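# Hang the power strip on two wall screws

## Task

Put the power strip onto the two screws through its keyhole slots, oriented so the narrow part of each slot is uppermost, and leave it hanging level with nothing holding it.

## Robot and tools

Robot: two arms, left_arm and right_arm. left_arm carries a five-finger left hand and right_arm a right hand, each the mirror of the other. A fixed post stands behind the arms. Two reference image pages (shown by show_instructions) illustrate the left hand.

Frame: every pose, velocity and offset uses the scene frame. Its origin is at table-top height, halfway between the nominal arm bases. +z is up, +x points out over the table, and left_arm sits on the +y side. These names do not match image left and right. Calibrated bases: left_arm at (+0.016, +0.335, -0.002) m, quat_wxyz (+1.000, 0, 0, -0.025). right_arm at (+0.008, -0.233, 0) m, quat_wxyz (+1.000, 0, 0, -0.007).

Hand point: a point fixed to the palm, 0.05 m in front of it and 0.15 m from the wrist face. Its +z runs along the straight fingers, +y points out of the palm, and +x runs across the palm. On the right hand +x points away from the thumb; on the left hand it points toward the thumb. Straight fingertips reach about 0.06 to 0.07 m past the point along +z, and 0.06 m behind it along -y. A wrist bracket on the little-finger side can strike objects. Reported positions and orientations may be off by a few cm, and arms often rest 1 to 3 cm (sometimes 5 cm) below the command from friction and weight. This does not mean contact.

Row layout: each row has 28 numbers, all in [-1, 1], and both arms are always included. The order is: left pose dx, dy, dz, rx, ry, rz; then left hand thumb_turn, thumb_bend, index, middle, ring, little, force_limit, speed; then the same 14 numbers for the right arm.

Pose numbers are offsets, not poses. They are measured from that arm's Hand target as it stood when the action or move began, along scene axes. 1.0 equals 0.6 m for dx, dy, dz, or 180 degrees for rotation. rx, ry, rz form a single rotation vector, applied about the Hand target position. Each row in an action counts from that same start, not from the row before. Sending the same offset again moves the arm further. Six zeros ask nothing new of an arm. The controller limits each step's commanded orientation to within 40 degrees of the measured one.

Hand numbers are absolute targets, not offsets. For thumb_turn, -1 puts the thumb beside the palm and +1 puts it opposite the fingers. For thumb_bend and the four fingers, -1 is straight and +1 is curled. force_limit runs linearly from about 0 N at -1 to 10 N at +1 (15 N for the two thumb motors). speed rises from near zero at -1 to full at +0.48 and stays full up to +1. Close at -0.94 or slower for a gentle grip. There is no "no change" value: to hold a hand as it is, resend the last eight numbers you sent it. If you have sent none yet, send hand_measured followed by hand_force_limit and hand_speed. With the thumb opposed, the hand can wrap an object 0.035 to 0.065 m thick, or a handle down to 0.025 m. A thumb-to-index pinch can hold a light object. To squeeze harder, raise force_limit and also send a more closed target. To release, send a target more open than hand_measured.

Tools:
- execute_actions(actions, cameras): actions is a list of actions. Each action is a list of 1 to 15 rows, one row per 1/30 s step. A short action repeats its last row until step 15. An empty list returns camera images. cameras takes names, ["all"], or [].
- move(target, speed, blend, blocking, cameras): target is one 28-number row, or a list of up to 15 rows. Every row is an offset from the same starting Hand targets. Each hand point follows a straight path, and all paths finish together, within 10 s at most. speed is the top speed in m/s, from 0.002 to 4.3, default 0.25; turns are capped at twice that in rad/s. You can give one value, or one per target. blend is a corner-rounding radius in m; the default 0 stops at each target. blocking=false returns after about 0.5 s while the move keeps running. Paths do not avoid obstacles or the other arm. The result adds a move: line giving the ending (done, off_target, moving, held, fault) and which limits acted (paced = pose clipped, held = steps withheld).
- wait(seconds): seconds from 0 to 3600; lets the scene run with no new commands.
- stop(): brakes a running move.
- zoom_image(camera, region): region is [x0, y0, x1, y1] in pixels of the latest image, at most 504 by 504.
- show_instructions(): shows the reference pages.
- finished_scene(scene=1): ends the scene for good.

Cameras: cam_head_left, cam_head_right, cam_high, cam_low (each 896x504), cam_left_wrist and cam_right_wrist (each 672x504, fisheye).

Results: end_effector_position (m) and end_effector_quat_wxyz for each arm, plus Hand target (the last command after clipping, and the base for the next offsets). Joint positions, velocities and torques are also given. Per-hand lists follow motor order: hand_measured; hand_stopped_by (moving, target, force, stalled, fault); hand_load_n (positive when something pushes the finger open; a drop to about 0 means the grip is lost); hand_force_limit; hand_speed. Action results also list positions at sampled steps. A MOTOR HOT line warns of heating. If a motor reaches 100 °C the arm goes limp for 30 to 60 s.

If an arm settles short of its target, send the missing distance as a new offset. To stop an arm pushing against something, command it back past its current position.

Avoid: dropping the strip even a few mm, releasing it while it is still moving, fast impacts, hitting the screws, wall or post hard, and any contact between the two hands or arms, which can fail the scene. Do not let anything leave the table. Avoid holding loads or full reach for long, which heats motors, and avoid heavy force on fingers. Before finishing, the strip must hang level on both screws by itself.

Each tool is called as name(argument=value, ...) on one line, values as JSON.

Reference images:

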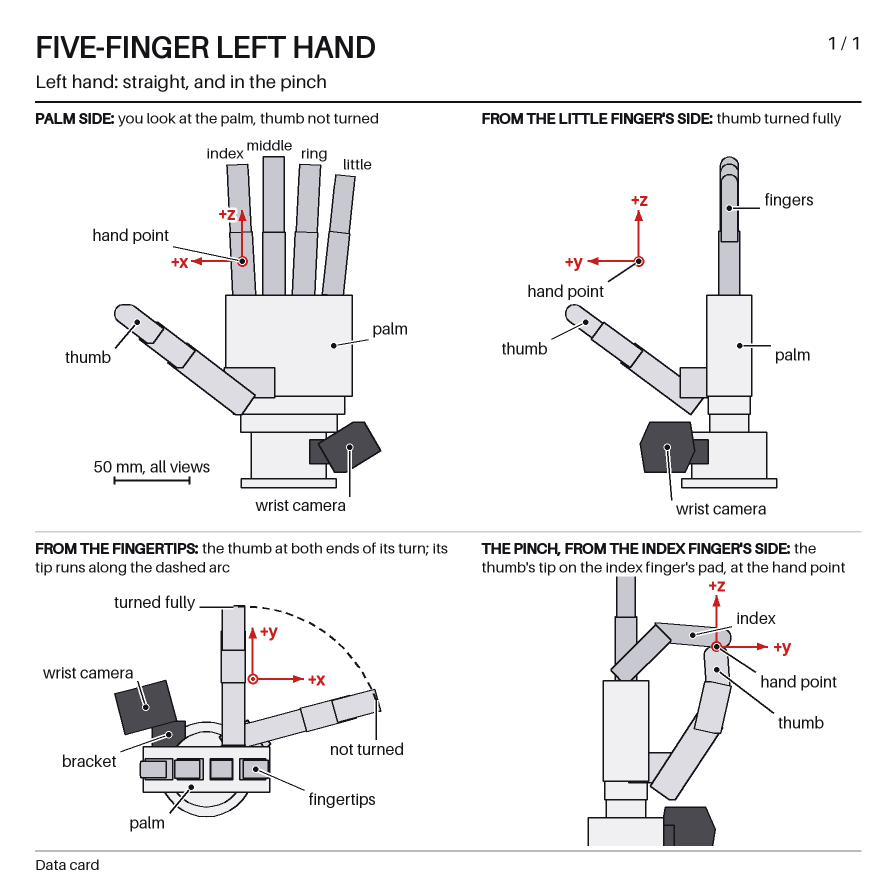

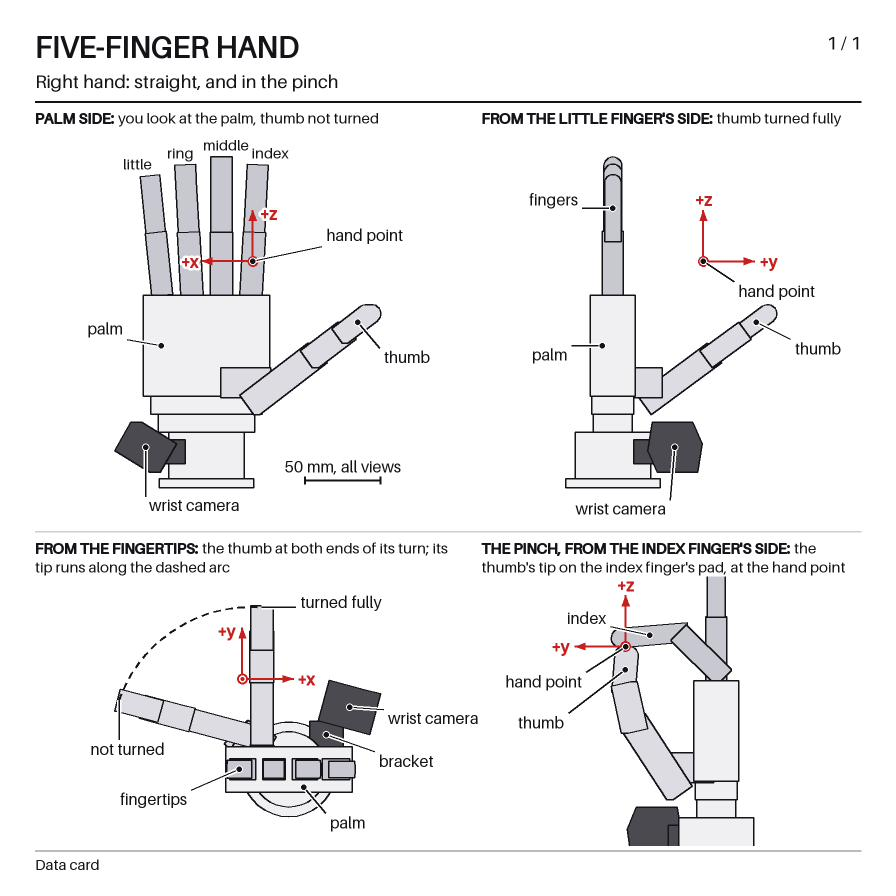

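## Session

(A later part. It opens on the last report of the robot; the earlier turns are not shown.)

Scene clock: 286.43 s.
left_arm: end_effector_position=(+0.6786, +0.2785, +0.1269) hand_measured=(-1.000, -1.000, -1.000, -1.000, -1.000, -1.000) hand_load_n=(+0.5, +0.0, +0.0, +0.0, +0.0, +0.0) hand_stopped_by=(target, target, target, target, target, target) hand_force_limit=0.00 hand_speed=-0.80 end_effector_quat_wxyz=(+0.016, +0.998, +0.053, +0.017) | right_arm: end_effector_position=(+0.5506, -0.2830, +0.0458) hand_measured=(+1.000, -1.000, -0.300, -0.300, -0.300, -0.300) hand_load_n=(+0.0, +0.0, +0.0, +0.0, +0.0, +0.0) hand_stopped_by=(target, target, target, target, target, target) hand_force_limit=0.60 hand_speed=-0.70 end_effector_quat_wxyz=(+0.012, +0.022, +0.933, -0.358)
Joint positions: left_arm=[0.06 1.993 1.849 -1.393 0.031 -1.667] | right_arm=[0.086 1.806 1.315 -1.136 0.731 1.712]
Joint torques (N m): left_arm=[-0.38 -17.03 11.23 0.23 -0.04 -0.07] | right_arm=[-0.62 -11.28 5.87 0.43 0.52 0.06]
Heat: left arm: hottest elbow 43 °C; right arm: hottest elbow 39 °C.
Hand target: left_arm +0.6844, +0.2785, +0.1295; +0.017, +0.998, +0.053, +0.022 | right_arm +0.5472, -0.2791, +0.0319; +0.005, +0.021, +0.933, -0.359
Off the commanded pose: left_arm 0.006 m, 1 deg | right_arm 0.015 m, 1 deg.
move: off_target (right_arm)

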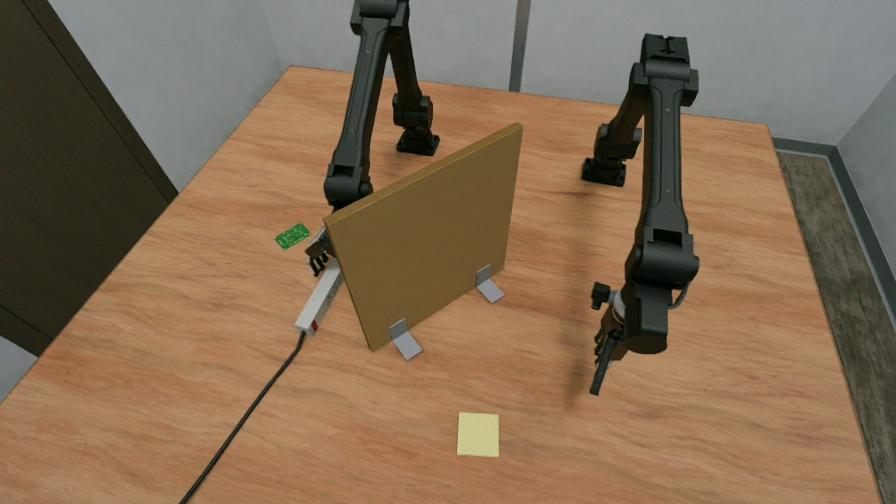

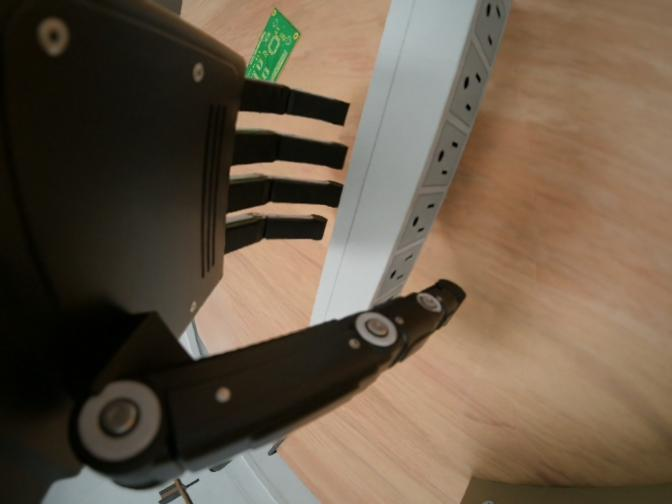

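move(target=[[0,0,0,0,0,0,-1,-1,-1,-1,-1,-1,0,-0.8, -0.003,0,-0.015,0,0,0,1,-1,-0.3,-0.3,-0.3,-0.3,0.6,-0.7]], speed=0.04, cameras=["cam_right_wrist"])

Scene clock: 287.57 s.
left_arm: end_effector_position=(+0.6786, +0.2785, +0.1269) hand_measured=(-1.000, -1.000, -1.000, -1.000, -1.000, -1.000) hand_load_n=(+0.0, +0.0, +0.0, +0.0, +0.0, +0.0) hand_stopped_by=(target, target, target, target, target, target) hand_force_limit=0.00 hand_speed=-0.80 end_effector_quat_wxyz=(+0.016, +0.998, +0.053, +0.017) | right_arm: end_effector_position=(+0.5497, -0.2831, +0.0386) hand_measured=(+1.000, -1.000, -0.300, -0.300, -0.300, -0.300) hand_load_n=(+0.0, +0.0, +0.0, +0.0, +0.0, +0.0) hand_stopped_by=(target, target, target, target, target, target) hand_force_limit=0.60 hand_speed=-0.70 end_effector_quat_wxyz=(+0.014, +0.023, +0.933, -0.358)
Joint positions: left_arm=[0.06 1.993 1.849 -1.393 0.031 -1.667] | right_arm=[0.086 1.811 1.301 -1.113 0.731 1.712]
Joint torques (N m): left_arm=[-0.38 -17.08 11.25 0.16 -0.03 -0.04] | right_arm=[-0.56 -11.05 5.71 0.44 0.51 0.07]
Heat: left arm: hottest elbow 43 °C; right arm: hottest elbow 39 °C.
Hand target: left_arm +0.6844, +0.2785, +0.1295; +0.017, +0.998, +0.053, +0.022 | right_arm +0.5455, -0.2791, +0.0229; +0.006, +0.021, +0.933, -0.359
Off the commanded pose: left_arm 0.006 m, 1 deg | right_arm 0.017 m, 1 deg.
move: off_target (right_arm)

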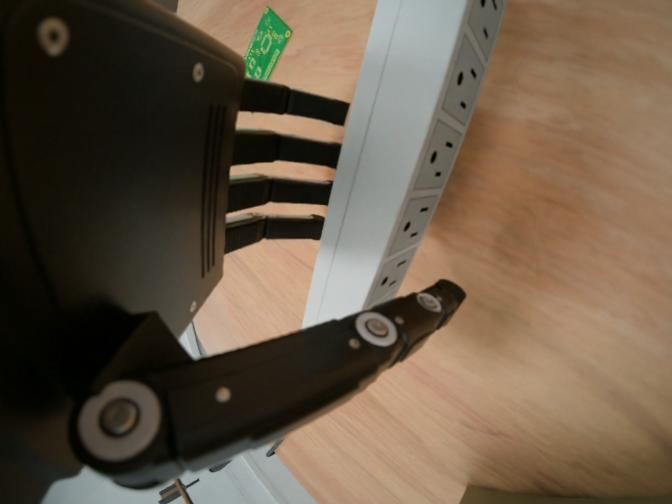

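move(target=[[0,0,0,0,0,0,-1,-1,-1,-1,-1,-1,0,-0.8, 0,0,0,0,0,0,1,-0.6,-0.3,-0.3,-0.3,-0.3,0.0,-0.6],[0,0,0,0,0,0,-1,-1,-1,-1,-1,-1,0,-0.8, 0,0,0,0,0,0,1,0.5,-0.3,-0.3,-0.3,-0.3,0.0,-0.9]], speed=0.04, cameras=["cam_right_wrist","cam_high","cam_low"])

zoom_image(camera="cam_low", region=[320, 240, 480, 400])

Scene clock: 293.50 s.
left_arm: end_effector_position=(+0.6786, +0.2785, +0.1269) hand_measured=(-1.000, -1.000, -1.000, -1.000, -1.000, -1.000) hand_load_n=(+0.0, +0.0, +0.0, +0.5, +0.0, +0.0) hand_stopped_by=(target, target, target, target, target, target) hand_force_limit=0.00 hand_speed=-0.80 end_effector_quat_wxyz=(+0.016, +0.998, +0.053, +0.017) | right_arm: end_effector_position=(+0.5500, -0.2816, +0.0386) hand_measured=(+1.000, -0.028, -0.300, -0.300, -0.300, -0.300) hand_load_n=(+2.5, +7.5, +4.0, +4.0, +3.5, +1.5) hand_stopped_by=(target, force, target, target, target, target) hand_force_limit=0.00 hand_speed=-0.90 end_effector_quat_wxyz=(+0.014, +0.022, +0.933, -0.358)
Joint positions: left_arm=[0.06 1.993 1.849 -1.393 0.031 -1.667] | right_arm=[0.089 1.811 1.301 -1.112 0.731 1.712]
Joint torques (N m): left_arm=[-0.38 -17.14 11.19 0.17 -0.05 -0.05] | right_arm=[-0.79 -10.93 5.76 0.44 0.51 0.07]
Heat: left arm: hottest elbow 43 °C; right arm: hottest elbow 39 °C.
Hand target: left_arm +0.6844, +0.2785, +0.1295; +0.017, +0.998, +0.053, +0.022 | right_arm +0.5455, -0.2791, +0.0229; +0.006, +0.021, +0.933, -0.359
Off the commanded pose: left_arm 0.006 m, 1 deg | right_arm 0.017 m, 1 deg.
move: done; target 2's new numbers were sent with right_arm's hand 0.017 m and 1 deg from that target
Images, in order (width x height): cam_high 896x504, cam_low 896x504, cam_right_wrist 672x504.

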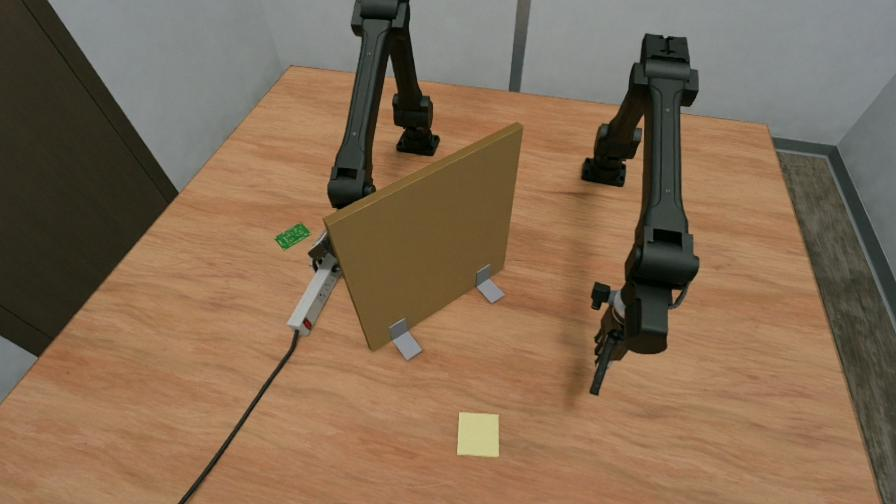

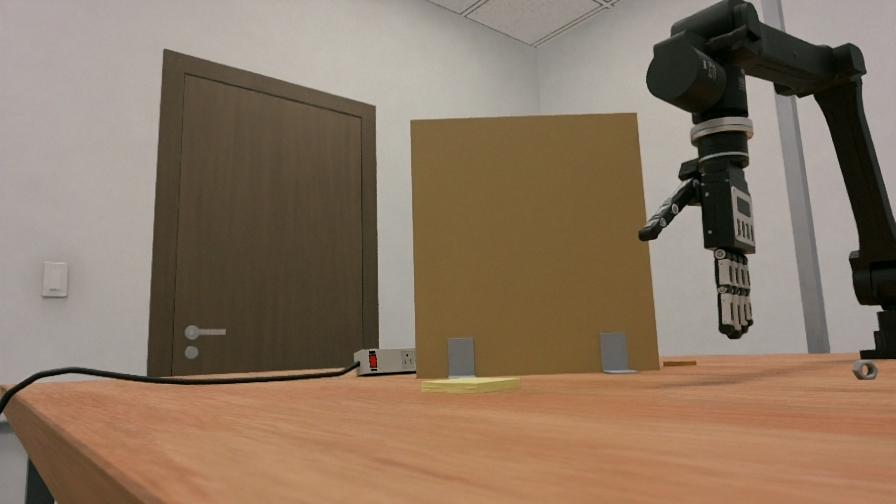

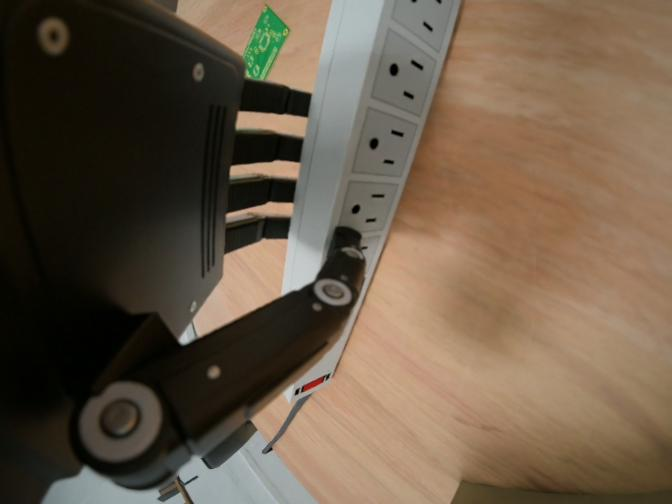

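Scaled by 3.150 from the camera's image (finer frame: 1280x720).

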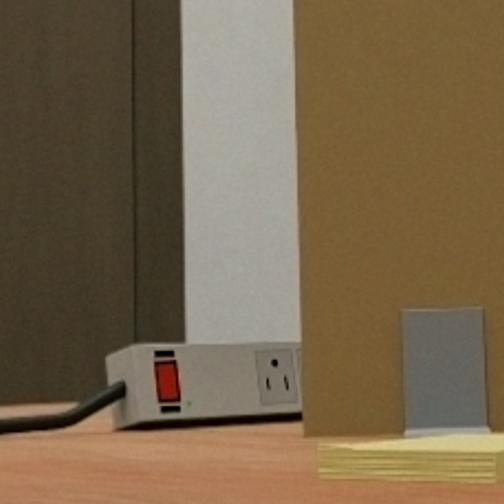

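move(target=[[0,0,0,0,0,0,-1,-1,-1,-1,-1,-1,0,-0.8, 0,0,0,0,0,0,1,0.52,-0.3,-0.3,-0.3,-0.3,0.6,-0.88],[0,0,0,0,0,0,-1,-1,-1,-1,-1,-1,0,-0.8, 0,0,0.1,0,0,0,1,0.52,-0.3,-0.3,-0.3,-0.3,0.6,-0.88]], speed=0.05, cameras=["cam_right_wrist","cam_high","cam_low"])

zoom_image(camera="cam_low", region=[320, 240, 480, 400])

Scene clock: 301.80 s.
left_arm: end_effector_position=(+0.6786, +0.2785, +0.1269) hand_measured=(-1.000, -1.000, -1.000, -1.000, -1.000, -1.000) hand_load_n=(+0.0, +0.0, +0.0, +0.0, +0.5, +0.0) hand_stopped_by=(target, target, target, target, target, target) hand_force_limit=0.00 hand_speed=-0.80 end_effector_quat_wxyz=(+0.016, +0.998, +0.053, +0.017) | right_arm: end_effector_position=(+0.5383, -0.2830, +0.0622) hand_measured=(+1.000, +0.006, -0.300, -0.300, -0.300, -0.300) hand_load_n=(+4.0, +12.0, +7.0, +4.0, +3.0, +0.5) hand_stopped_by=(target, force, target, target, target, target) hand_force_limit=0.60 hand_speed=-0.88 end_effector_quat_wxyz=(-0.004, +0.021, +0.933, -0.360)
Joint positions: left_arm=[0.06 1.993 1.849 -1.393 0.031 -1.667] | right_arm=[0.089 1.78 1.327 -1.217 0.731 1.729]
Joint torques (N m): left_arm=[-0.32 -17.26 11.19 0.24 -0.03 -0.07] | right_arm=[-0.85 -13.63 9.28 -1.39 0.51 -0.09]
Heat: left arm: hottest elbow 43 °C; right arm: hottest elbow 38 °C.
Hand target: left_arm +0.6844, +0.2785, +0.1295; +0.017, +0.998, +0.053, +0.022 | right_arm +0.5454, -0.2791, +0.0831; +0.006, +0.021, +0.933, -0.359
Off the commanded pose: left_arm 0.006 m, 1 deg | right_arm 0.022 m, 1 deg.
move: off_target (right_arm)
Images, in order (width x height): cam_high 896x504, cam_low 896x504, cam_right_wrist 672x504.

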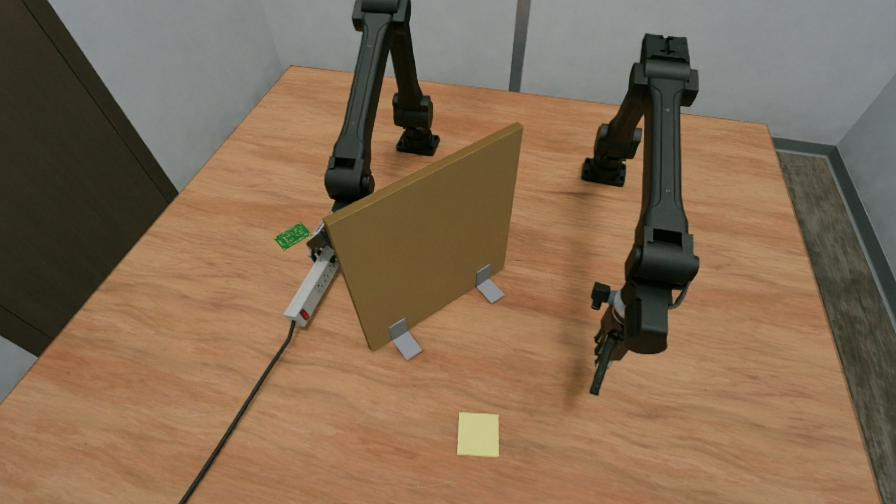

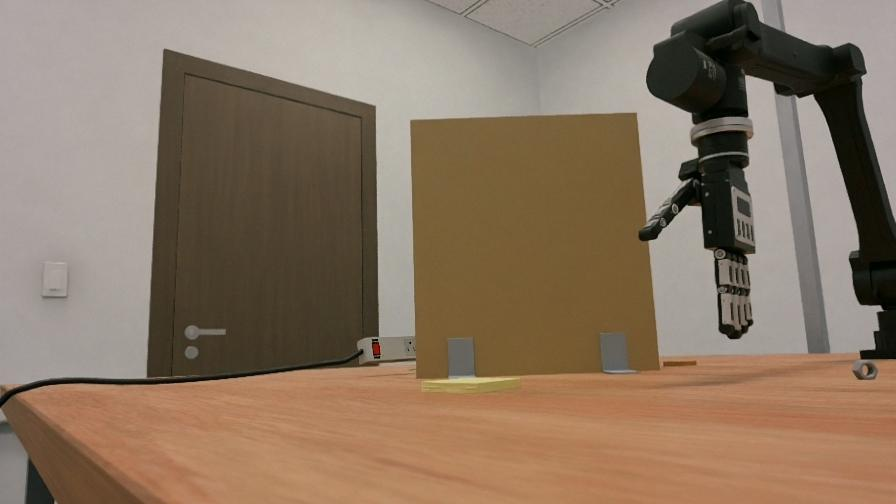

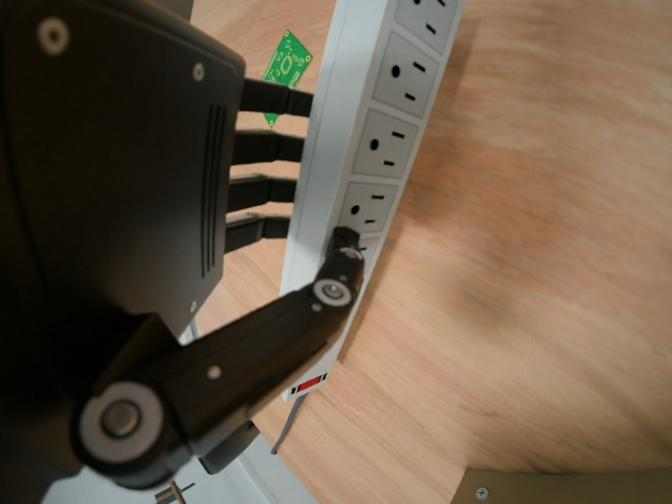

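Scaled by 3.150 from the camera's image (finer frame: 1280x720).

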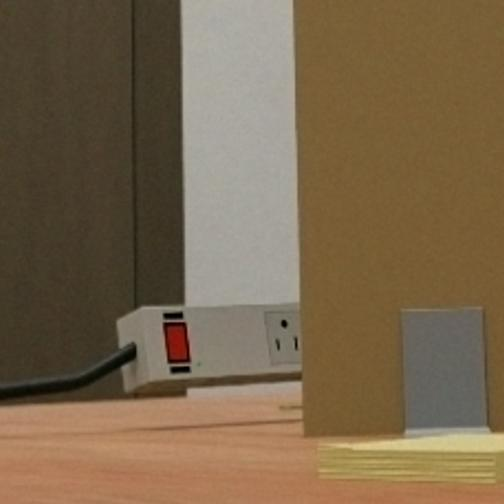

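move(target=[[0,0,0,0,0,0,-1,-1,-1,-1,-1,-1,0,-0.8, 0,-0.095,0.06,0.366,-0.0166,0,1,0.52,-0.3,-0.3,-0.3,-0.3,0.6,-0.88]], speed=0.12, cameras=["cam_right_wrist","cam_high","cam_low"])

zoom_image(camera="cam_low", region=[320, 240, 480, 400])

Scene clock: 307.70 s.
left_arm: end_effector_position=(+0.6786, +0.2785, +0.1269) hand_measured=(-1.000, -1.000, -1.000, -1.000, -1.000, -1.000) hand_load_n=(+0.0, +0.0, +0.0, +0.0, +0.5, +0.0) hand_stopped_by=(target, target, target, target, target, target) hand_force_limit=0.00 hand_speed=-0.80 end_effector_quat_wxyz=(+0.016, +0.998, +0.053, +0.017) | right_arm: end_effector_position=(+0.5405, -0.3306, +0.1078) hand_measured=(+1.000, +0.006, -0.300, -0.300, -0.300, -0.300) hand_load_n=(+4.5, +12.0, +7.5, +4.5, +2.5, +0.0) hand_stopped_by=(target, force, target, target, target, target) hand_force_limit=0.60 hand_speed=-0.88 end_effector_quat_wxyz=(+0.009, +0.049, +0.978, +0.204)
Joint positions: left_arm=[0.06 1.993 1.849 -1.393 0.031 -1.667] | right_arm=[-0.42 1.858 1.484 -1.342 -0.387 1.208]
Joint torques (N m): left_arm=[-0.26 -17.32 11.04 0.21 -0.03 -0.06] | right_arm=[-1.96 -13.27 10.06 -1.39 -0.81 -0.45]
Heat: left arm: hottest elbow 44 °C; right arm: hottest elbow 39 °C.
Hand target: left_arm +0.6844, +0.2785, +0.1295; +0.017, +0.998, +0.053, +0.022 | right_arm +0.5454, -0.3362, +0.1190; +0.016, +0.029, +0.978, +0.206
Off the commanded pose: left_arm 0.006 m, 1 deg | right_arm 0.013 m, 2 deg.
move: off_target (right_arm)
Images, in order (width x height): cam_high 896x504, cam_low 896x504, cam_right_wrist 672x504.

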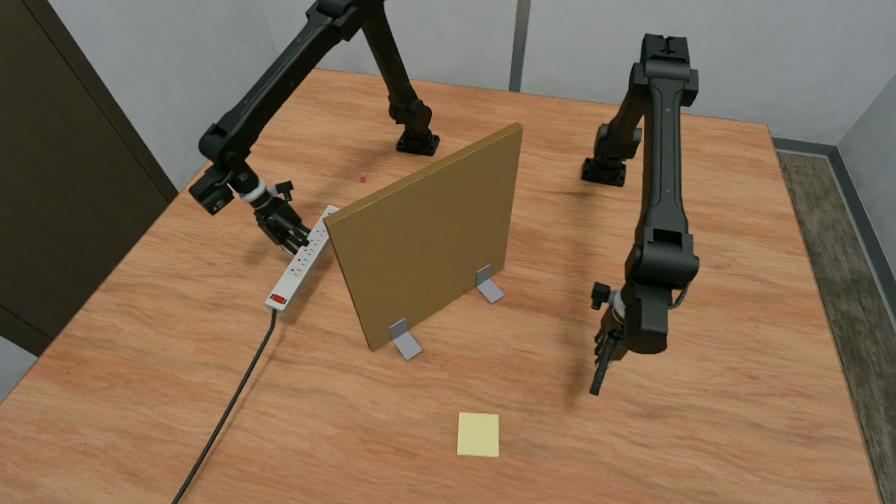

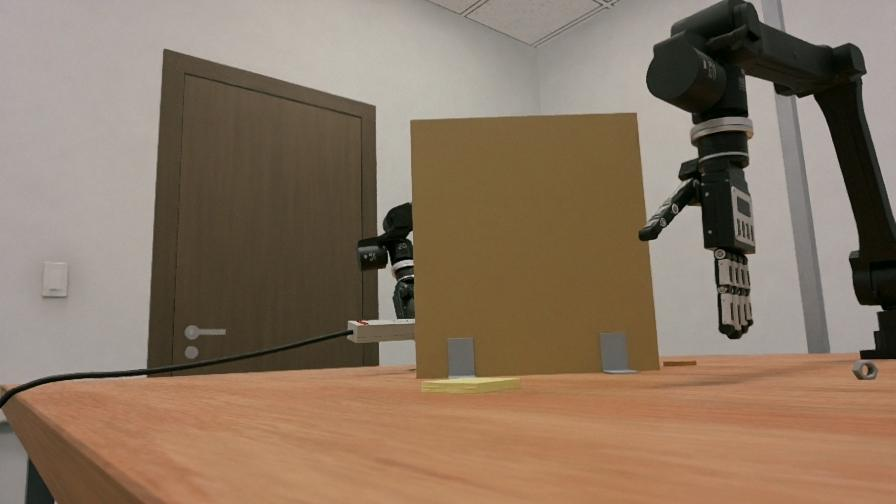

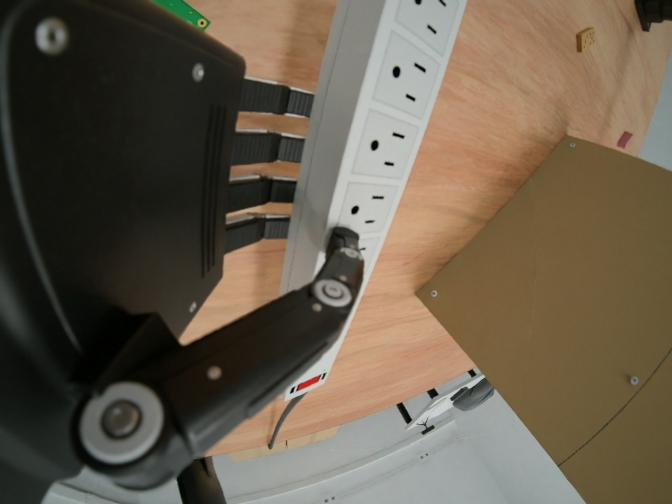

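Scaled by 3.150 from the camera's image (finer frame: 1280x720).

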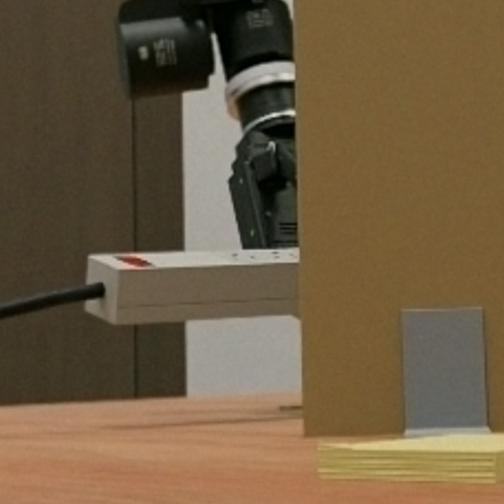

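move(target=[[0,0,0,0,0,0,-1,-1,-1,-1,-1,-1,0,-0.8, 0,0,-0.075,0,0,0,1,0.52,-0.3,-0.3,-0.3,-0.3,0.6,-0.88]], speed=0.06, cameras=["cam_low"])

zoom_image(camera="cam_low", region=[320, 240, 480, 400])

Scene clock: 309.40 s.
left_arm: end_effector_position=(+0.6786, +0.2785, +0.1269) hand_measured=(-1.000, -1.000, -1.000, -1.000, -1.000, -1.000) hand_load_n=(+0.0, +0.0, +0.0, +0.0, +0.0, +0.0) hand_stopped_by=(target, target, target, target, target, target) hand_force_limit=0.00 hand_speed=-0.80 end_effector_quat_wxyz=(+0.016, +0.998, +0.053, +0.017) | right_arm: end_effector_position=(+0.5486, -0.3341, +0.0808) hand_measured=(+1.000, +0.006, -0.300, -0.300, -0.300, -0.300) hand_load_n=(+4.0, +12.0, +7.5, +4.5, +2.5, +1.0) hand_stopped_by=(target, force, target, target, target, target) hand_force_limit=0.60 hand_speed=-0.88 end_effector_quat_wxyz=(+0.017, +0.035, +0.979, +0.202)
Joint positions: left_arm=[0.06 1.993 1.849 -1.393 0.031 -1.667] | right_arm=[-0.42 1.904 1.476 -1.276 -0.388 1.183]
Joint torques (N m): left_arm=[-0.44 -17.32 11.17 0.23 -0.04 -0.06] | right_arm=[-1.67 -13.27 6.34 0.21 -0.8 -0.24]
Heat: left arm: hottest elbow 44 °C; right arm: hottest elbow 39 °C.
Hand target: left_arm +0.6844, +0.2785, +0.1295; +0.017, +0.998, +0.053, +0.022 | right_arm +0.5454, -0.3362, +0.0741; +0.016, +0.029, +0.978, +0.206
Off the commanded pose: left_arm 0.006 m, 1 deg | right_arm 0.008 m, 1 deg.
move: done

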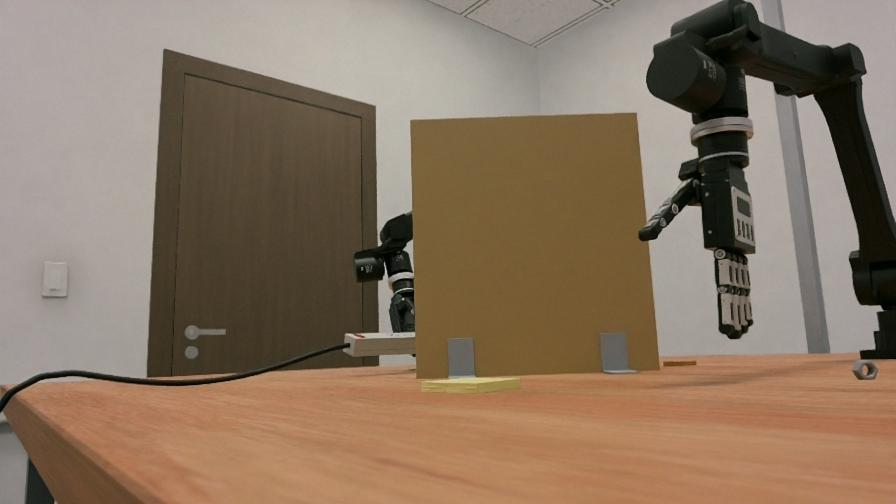

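Scaled by 3.150 from the camera's image (finer frame: 1280x720).

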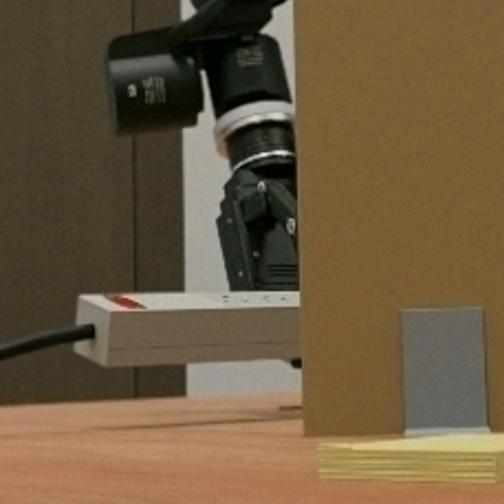

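move(target=[[0,0,0,0,0,0,-1,-1,-1,-1,-1,-1,0,-0.8, 0,0,-0.035,0,0,0,1,0.52,-0.3,-0.3,-0.3,-0.3,0.6,-0.88]], speed=0.05, cameras=["cam_low"])

zoom_image(camera="cam_low", region=[320, 240, 480, 400])

Scene clock: 310.53 s.
left_arm: end_effector_position=(+0.6786, +0.2785, +0.1269) hand_measured=(-1.000, -1.000, -1.000, -1.000, -1.000, -1.000) hand_load_n=(+0.0, +0.0, +0.0, +0.0, +0.0, +0.0) hand_stopped_by=(target, target, target, target, target, target) hand_force_limit=0.00 hand_speed=-0.80 end_effector_quat_wxyz=(+0.016, +0.998, +0.053, +0.017) | right_arm: end_effector_position=(+0.5481, -0.3339, +0.0587) hand_measured=(+1.000, +0.006, -0.300, -0.300, -0.300, -0.300) hand_load_n=(+3.5, +12.0, +6.5, +4.0, +3.0, +1.5) hand_stopped_by=(target, force, target, target, target, target) hand_force_limit=0.60 hand_speed=-0.88 end_effector_quat_wxyz=(+0.016, +0.033, +0.979, +0.203)
Joint positions: left_arm=[0.06 1.993 1.849 -1.393 0.031 -1.667] | right_arm=[-0.42 1.93 1.453 -1.229 -0.388 1.179]
Joint torques (N m): left_arm=[-0.38 -17.26 11.14 0.24 -0.03 -0.07] | right_arm=[-2.02 -13.57 6.27 0.28 -0.79 -0.18]
Heat: left arm: hottest elbow 44 °C; right arm: hottest elbow 39 °C.
Hand target: left_arm +0.6844, +0.2785, +0.1295; +0.017, +0.998, +0.053, +0.022 | right_arm +0.5454, -0.3362, +0.0529; +0.016, +0.029, +0.978, +0.206
Off the commanded pose: left_arm 0.006 m, 1 deg | right_arm 0.007 m, 1 deg.
move: done

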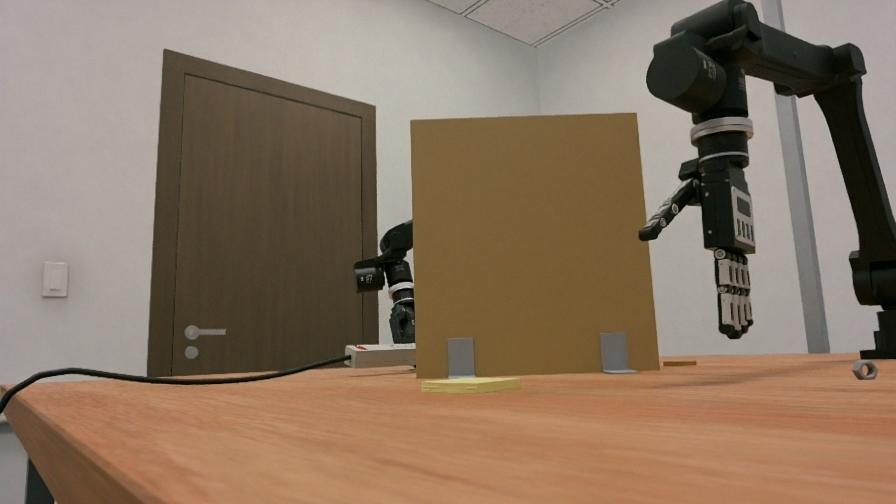

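Scaled by 3.150 from the camera's image (finer frame: 1280x720).

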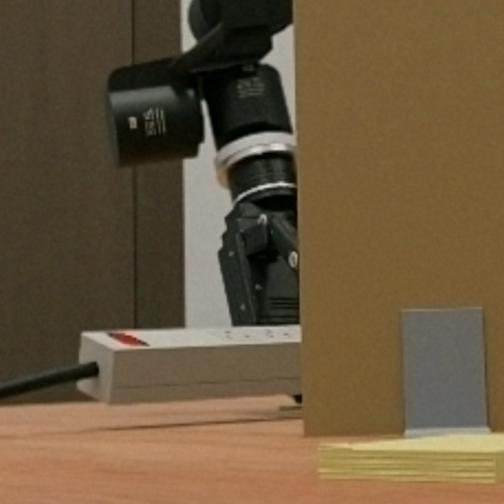

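move(target=[[0,0,0,0,0,0,-1,-1,-1,-1,-1,-1,0,-0.8, 0,0,-0.012,0,0,0,1,0.52,-0.3,-0.3,-0.3,-0.3,0.6,-0.88]], speed=0.03, cameras=["cam_low"])

zoom_image(camera="cam_low", region=[320, 240, 480, 400])

Scene clock: 311.50 s.
left_arm: end_effector_position=(+0.6786, +0.2785, +0.1269) hand_measured=(-1.000, -1.000, -1.000, -1.000, -1.000, -1.000) hand_load_n=(+0.0, +0.0, +0.0, +0.0, +0.0, +0.0) hand_stopped_by=(target, target, target, target, target, target) hand_force_limit=0.00 hand_speed=-0.80 end_effector_quat_wxyz=(+0.016, +0.998, +0.053, +0.017) | right_arm: end_effector_position=(+0.5497, -0.3346, +0.0549) hand_measured=(+1.000, +0.006, -0.300, -0.300, -0.300, -0.300) hand_load_n=(+4.0, +12.0, +7.0, +4.0, +3.0, +1.0) hand_stopped_by=(target, force, target, target, target, target) hand_force_limit=0.60 hand_speed=-0.88 end_effector_quat_wxyz=(+0.020, +0.032, +0.979, +0.201)
Joint positions: left_arm=[0.06 1.993 1.849 -1.393 0.031 -1.667] | right_arm=[-0.42 1.934 1.448 -1.212 -0.388 1.179]
Joint torques (N m): left_arm=[-0.67 -17.2 11.23 0.25 -0.03 -0.07] | right_arm=[-1.85 -13.16 6 0.2 -0.81 -0.22]
Heat: left arm: hottest elbow 44 °C; right arm: hottest elbow 39 °C.
Hand target: left_arm +0.6844, +0.2785, +0.1295; +0.017, +0.998, +0.053, +0.022 | right_arm +0.5454, -0.3362, +0.0459; +0.016, +0.029, +0.978, +0.206
Off the commanded pose: left_arm 0.006 m, 1 deg | right_arm 0.010 m, 1 deg.
move: done

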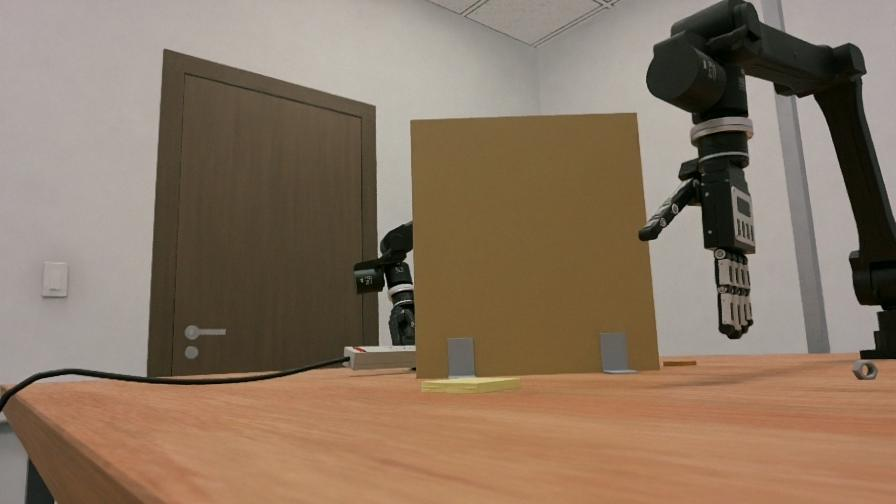

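Scaled by 3.150 from the camera's image (finer frame: 1280x720).

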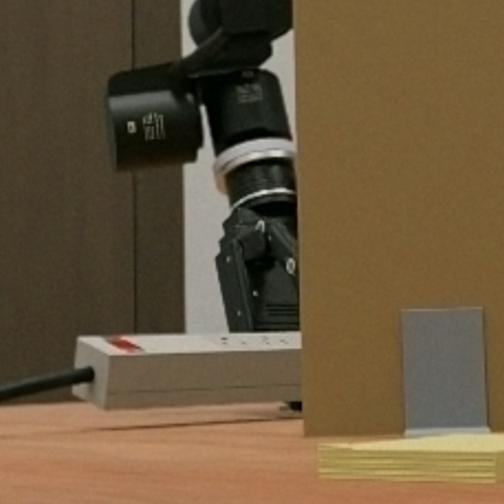

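move(target=[[0,0,0,0,0,0,-1,-1,-1,-1,-1,-1,0,-0.8, 0,0,-0.01,0,0,0,1,0.52,-0.3,-0.3,-0.3,-0.3,0.6,-0.88]], speed=0.03, cameras=["cam_low"])

zoom_image(camera="cam_low", region=[320, 240, 480, 400])

Scene clock: 312.50 s.
left_arm: end_effector_position=(+0.6786, +0.2785, +0.1269) hand_measured=(-1.000, -1.000, -1.000, -1.000, -1.000, -1.000) hand_load_n=(+0.0, +0.0, +0.0, +0.0, +0.0, +0.0) hand_stopped_by=(target, target, target, target, target, target) hand_force_limit=0.00 hand_speed=-0.80 end_effector_quat_wxyz=(+0.016, +0.998, +0.053, +0.017) | right_arm: end_effector_position=(+0.5505, -0.3348, +0.0517) hand_measured=(+1.000, +0.006, -0.300, -0.300, -0.300, -0.300) hand_load_n=(+4.0, +12.5, +6.5, +3.5, +2.5, +1.0) hand_stopped_by=(target, force, target, target, target, target) hand_force_limit=0.60 hand_speed=-0.88 end_effector_quat_wxyz=(+0.022, +0.032, +0.979, +0.201)
Joint positions: left_arm=[0.06 1.993 1.849 -1.393 0.031 -1.667] | right_arm=[-0.42 1.938 1.444 -1.2 -0.389 1.179]
Joint torques (N m): left_arm=[-0.5 -17.55 11.23 0.32 -0.02 -0.08] | right_arm=[-1.9 -12.92 5.86 0.27 -0.76 -0.2]
Heat: left arm: hottest elbow 44 °C; right arm: hottest elbow 39 °C.
Hand target: left_arm +0.6844, +0.2785, +0.1295; +0.017, +0.998, +0.053, +0.022 | right_arm +0.5454, -0.3362, +0.0397; +0.016, +0.029, +0.978, +0.206
Off the commanded pose: left_arm 0.006 m, 1 deg | right_arm 0.013 m, 1 deg.
move: off_target (right_arm)

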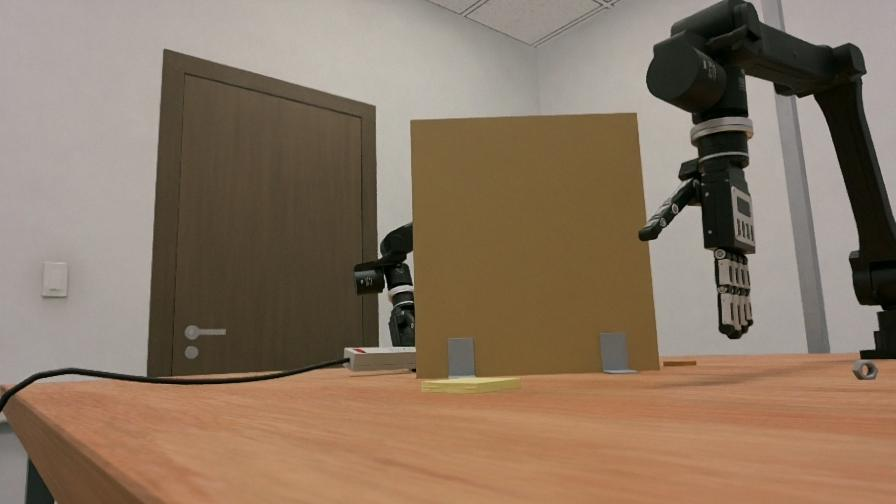

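Scaled by 3.150 from the camera's image (finer frame: 1280x720).

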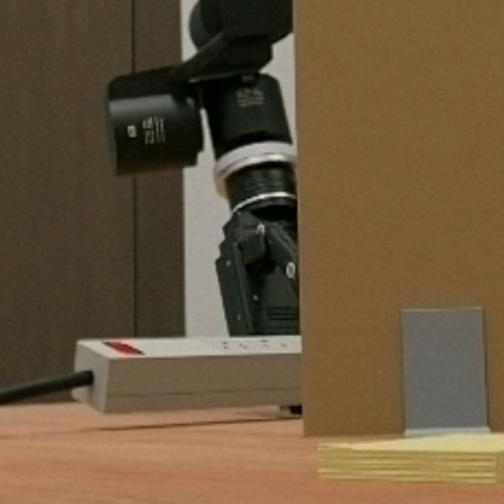

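move(target=[[0,0,0,0,0,0,-1,-1,-1,-1,-1,-1,0,-0.8, 0,0,-0.01,0,0,0,1,0.52,-0.3,-0.3,-0.3,-0.3,0.6,-0.88]], speed=0.03, cameras=["cam_low"])

zoom_image(camera="cam_low", region=[320, 300, 440, 400])

Scene clock: 313.47 s.
left_arm: end_effector_position=(+0.6786, +0.2785, +0.1269) hand_measured=(-1.000, -1.000, -1.000, -1.000, -1.000, -1.000) hand_load_n=(+0.0, +0.0, +0.0, +0.0, +0.0, +0.0) hand_stopped_by=(target, target, target, target, target, target) hand_force_limit=0.00 hand_speed=-0.80 end_effector_quat_wxyz=(+0.016, +0.998, +0.053, +0.017) | right_arm: end_effector_position=(+0.5504, -0.3342, +0.0511) hand_measured=(+1.000, +0.006, -0.300, -0.300, -0.300, -0.300) hand_load_n=(+3.5, +12.0, +6.5, +3.5, +3.0, +1.0) hand_stopped_by=(target, force, target, target, target, target) hand_force_limit=0.60 hand_speed=-0.88 end_effector_quat_wxyz=(+0.024, +0.031, +0.979, +0.202)
Joint positions: left_arm=[0.06 1.993 1.849 -1.393 0.031 -1.667] | right_arm=[-0.42 1.938 1.441 -1.195 -0.392 1.177]
Joint torques (N m): left_arm=[-0.44 -17.32 11.19 0.23 -0.02 -0.05] | right_arm=[-1.85 -12.34 5.67 0.64 -0.61 -0.2]
Heat: left arm: hottest elbow 44 °C; right arm: hottest elbow 39 °C.
Hand target: left_arm +0.6844, +0.2785, +0.1295; +0.017, +0.998, +0.053, +0.022 | right_arm +0.5455, -0.3362, +0.0338; +0.016, +0.029, +0.978, +0.206
Off the commanded pose: left_arm 0.006 m, 1 deg | right_arm 0.018 m, 1 deg.
move: off_target (right_arm)

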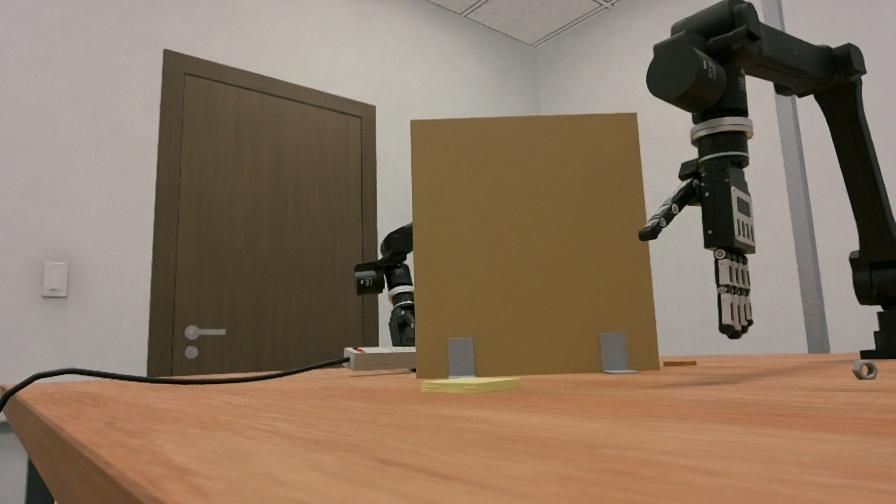

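Scaled by 4.200 from the camera's image (finer frame: 1280x720).

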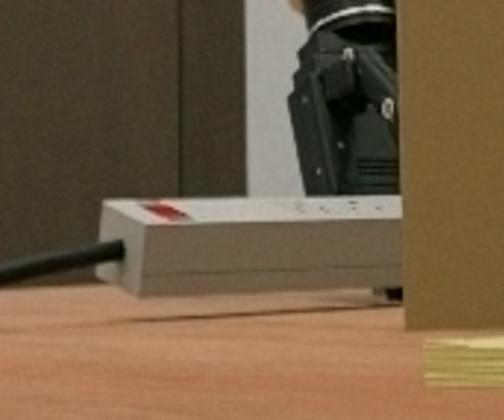

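move(target=[[0,0,0,0,0,0,-1,-1,-1,-1,-1,-1,0,-0.8, 0,0,0,0,0,0,1,-0.1,-0.3,-0.3,-0.3,-0.3,0.6,-0.96]], speed=0.03, cameras=["cam_low","cam_right_wrist"])

zoom_image(camera="cam_low", region=[320, 300, 440, 400])

Scene clock: 315.83 s.
left_arm: end_effector_position=(+0.6786, +0.2785, +0.1269) hand_measured=(-1.000, -1.000, -1.000, -1.000, -1.000, -1.000) hand_load_n=(+0.0, +0.0, +0.0, +0.0, +0.0, +0.0) hand_stopped_by=(target, target, target, target, target, target) hand_force_limit=0.00 hand_speed=-0.80 end_effector_quat_wxyz=(+0.016, +0.998, +0.053, +0.017) | right_arm: end_effector_position=(+0.5507, -0.3342, +0.0507) hand_measured=(+1.000, -0.100, -0.300, -0.300, -0.300, -0.300) hand_load_n=(+0.5, +1.0, +1.5, +0.0, +0.0, +0.0) hand_stopped_by=(target, target, target, target, target, target) hand_force_limit=0.60 hand_speed=-0.96 end_effector_quat_wxyz=(+0.025, +0.030, +0.979, +0.202)
Joint positions: left_arm=[0.06 1.993 1.849 -1.393 0.031 -1.667] | right_arm=[-0.42 1.938 1.441 -1.193 -0.392 1.175]
Joint torques (N m): left_arm=[-0.67 -16.79 11.21 0.24 -0.03 -0.05] | right_arm=[-1.79 -12.4 5.67 0.51 -0.63 -0.18]
Heat: left arm: hottest elbow 44 °C; right arm: hottest elbow 39 °C.
Hand target: left_arm +0.6844, +0.2785, +0.1295; +0.017, +0.998, +0.053, +0.022 | right_arm +0.5455, -0.3362, +0.0339; +0.016, +0.029, +0.978, +0.206
Off the commanded pose: left_arm 0.006 m, 1 deg | right_arm 0.018 m, 1 deg.
move: done

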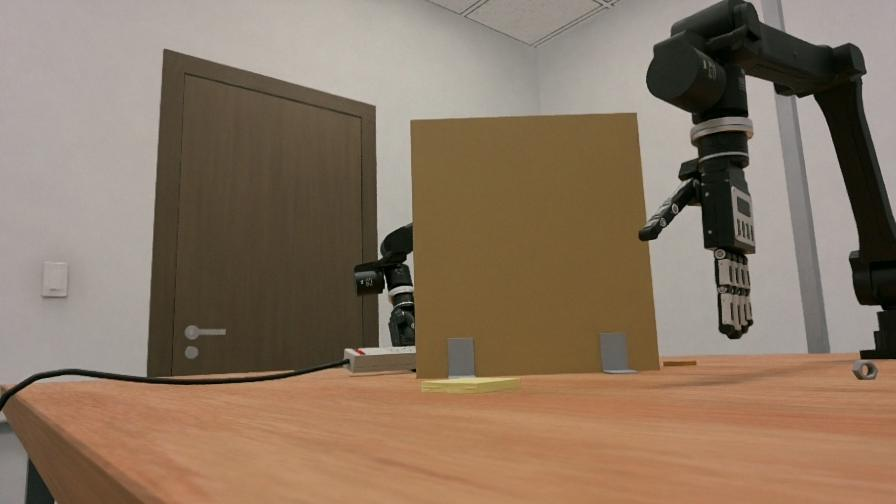

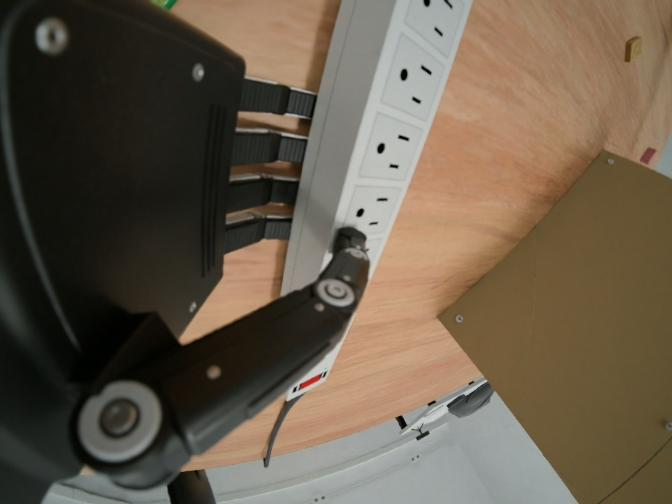

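Scaled by 4.200 from the camera's image (finer frame: 1280x720).

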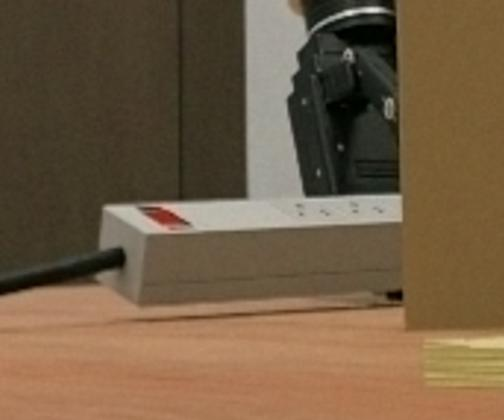

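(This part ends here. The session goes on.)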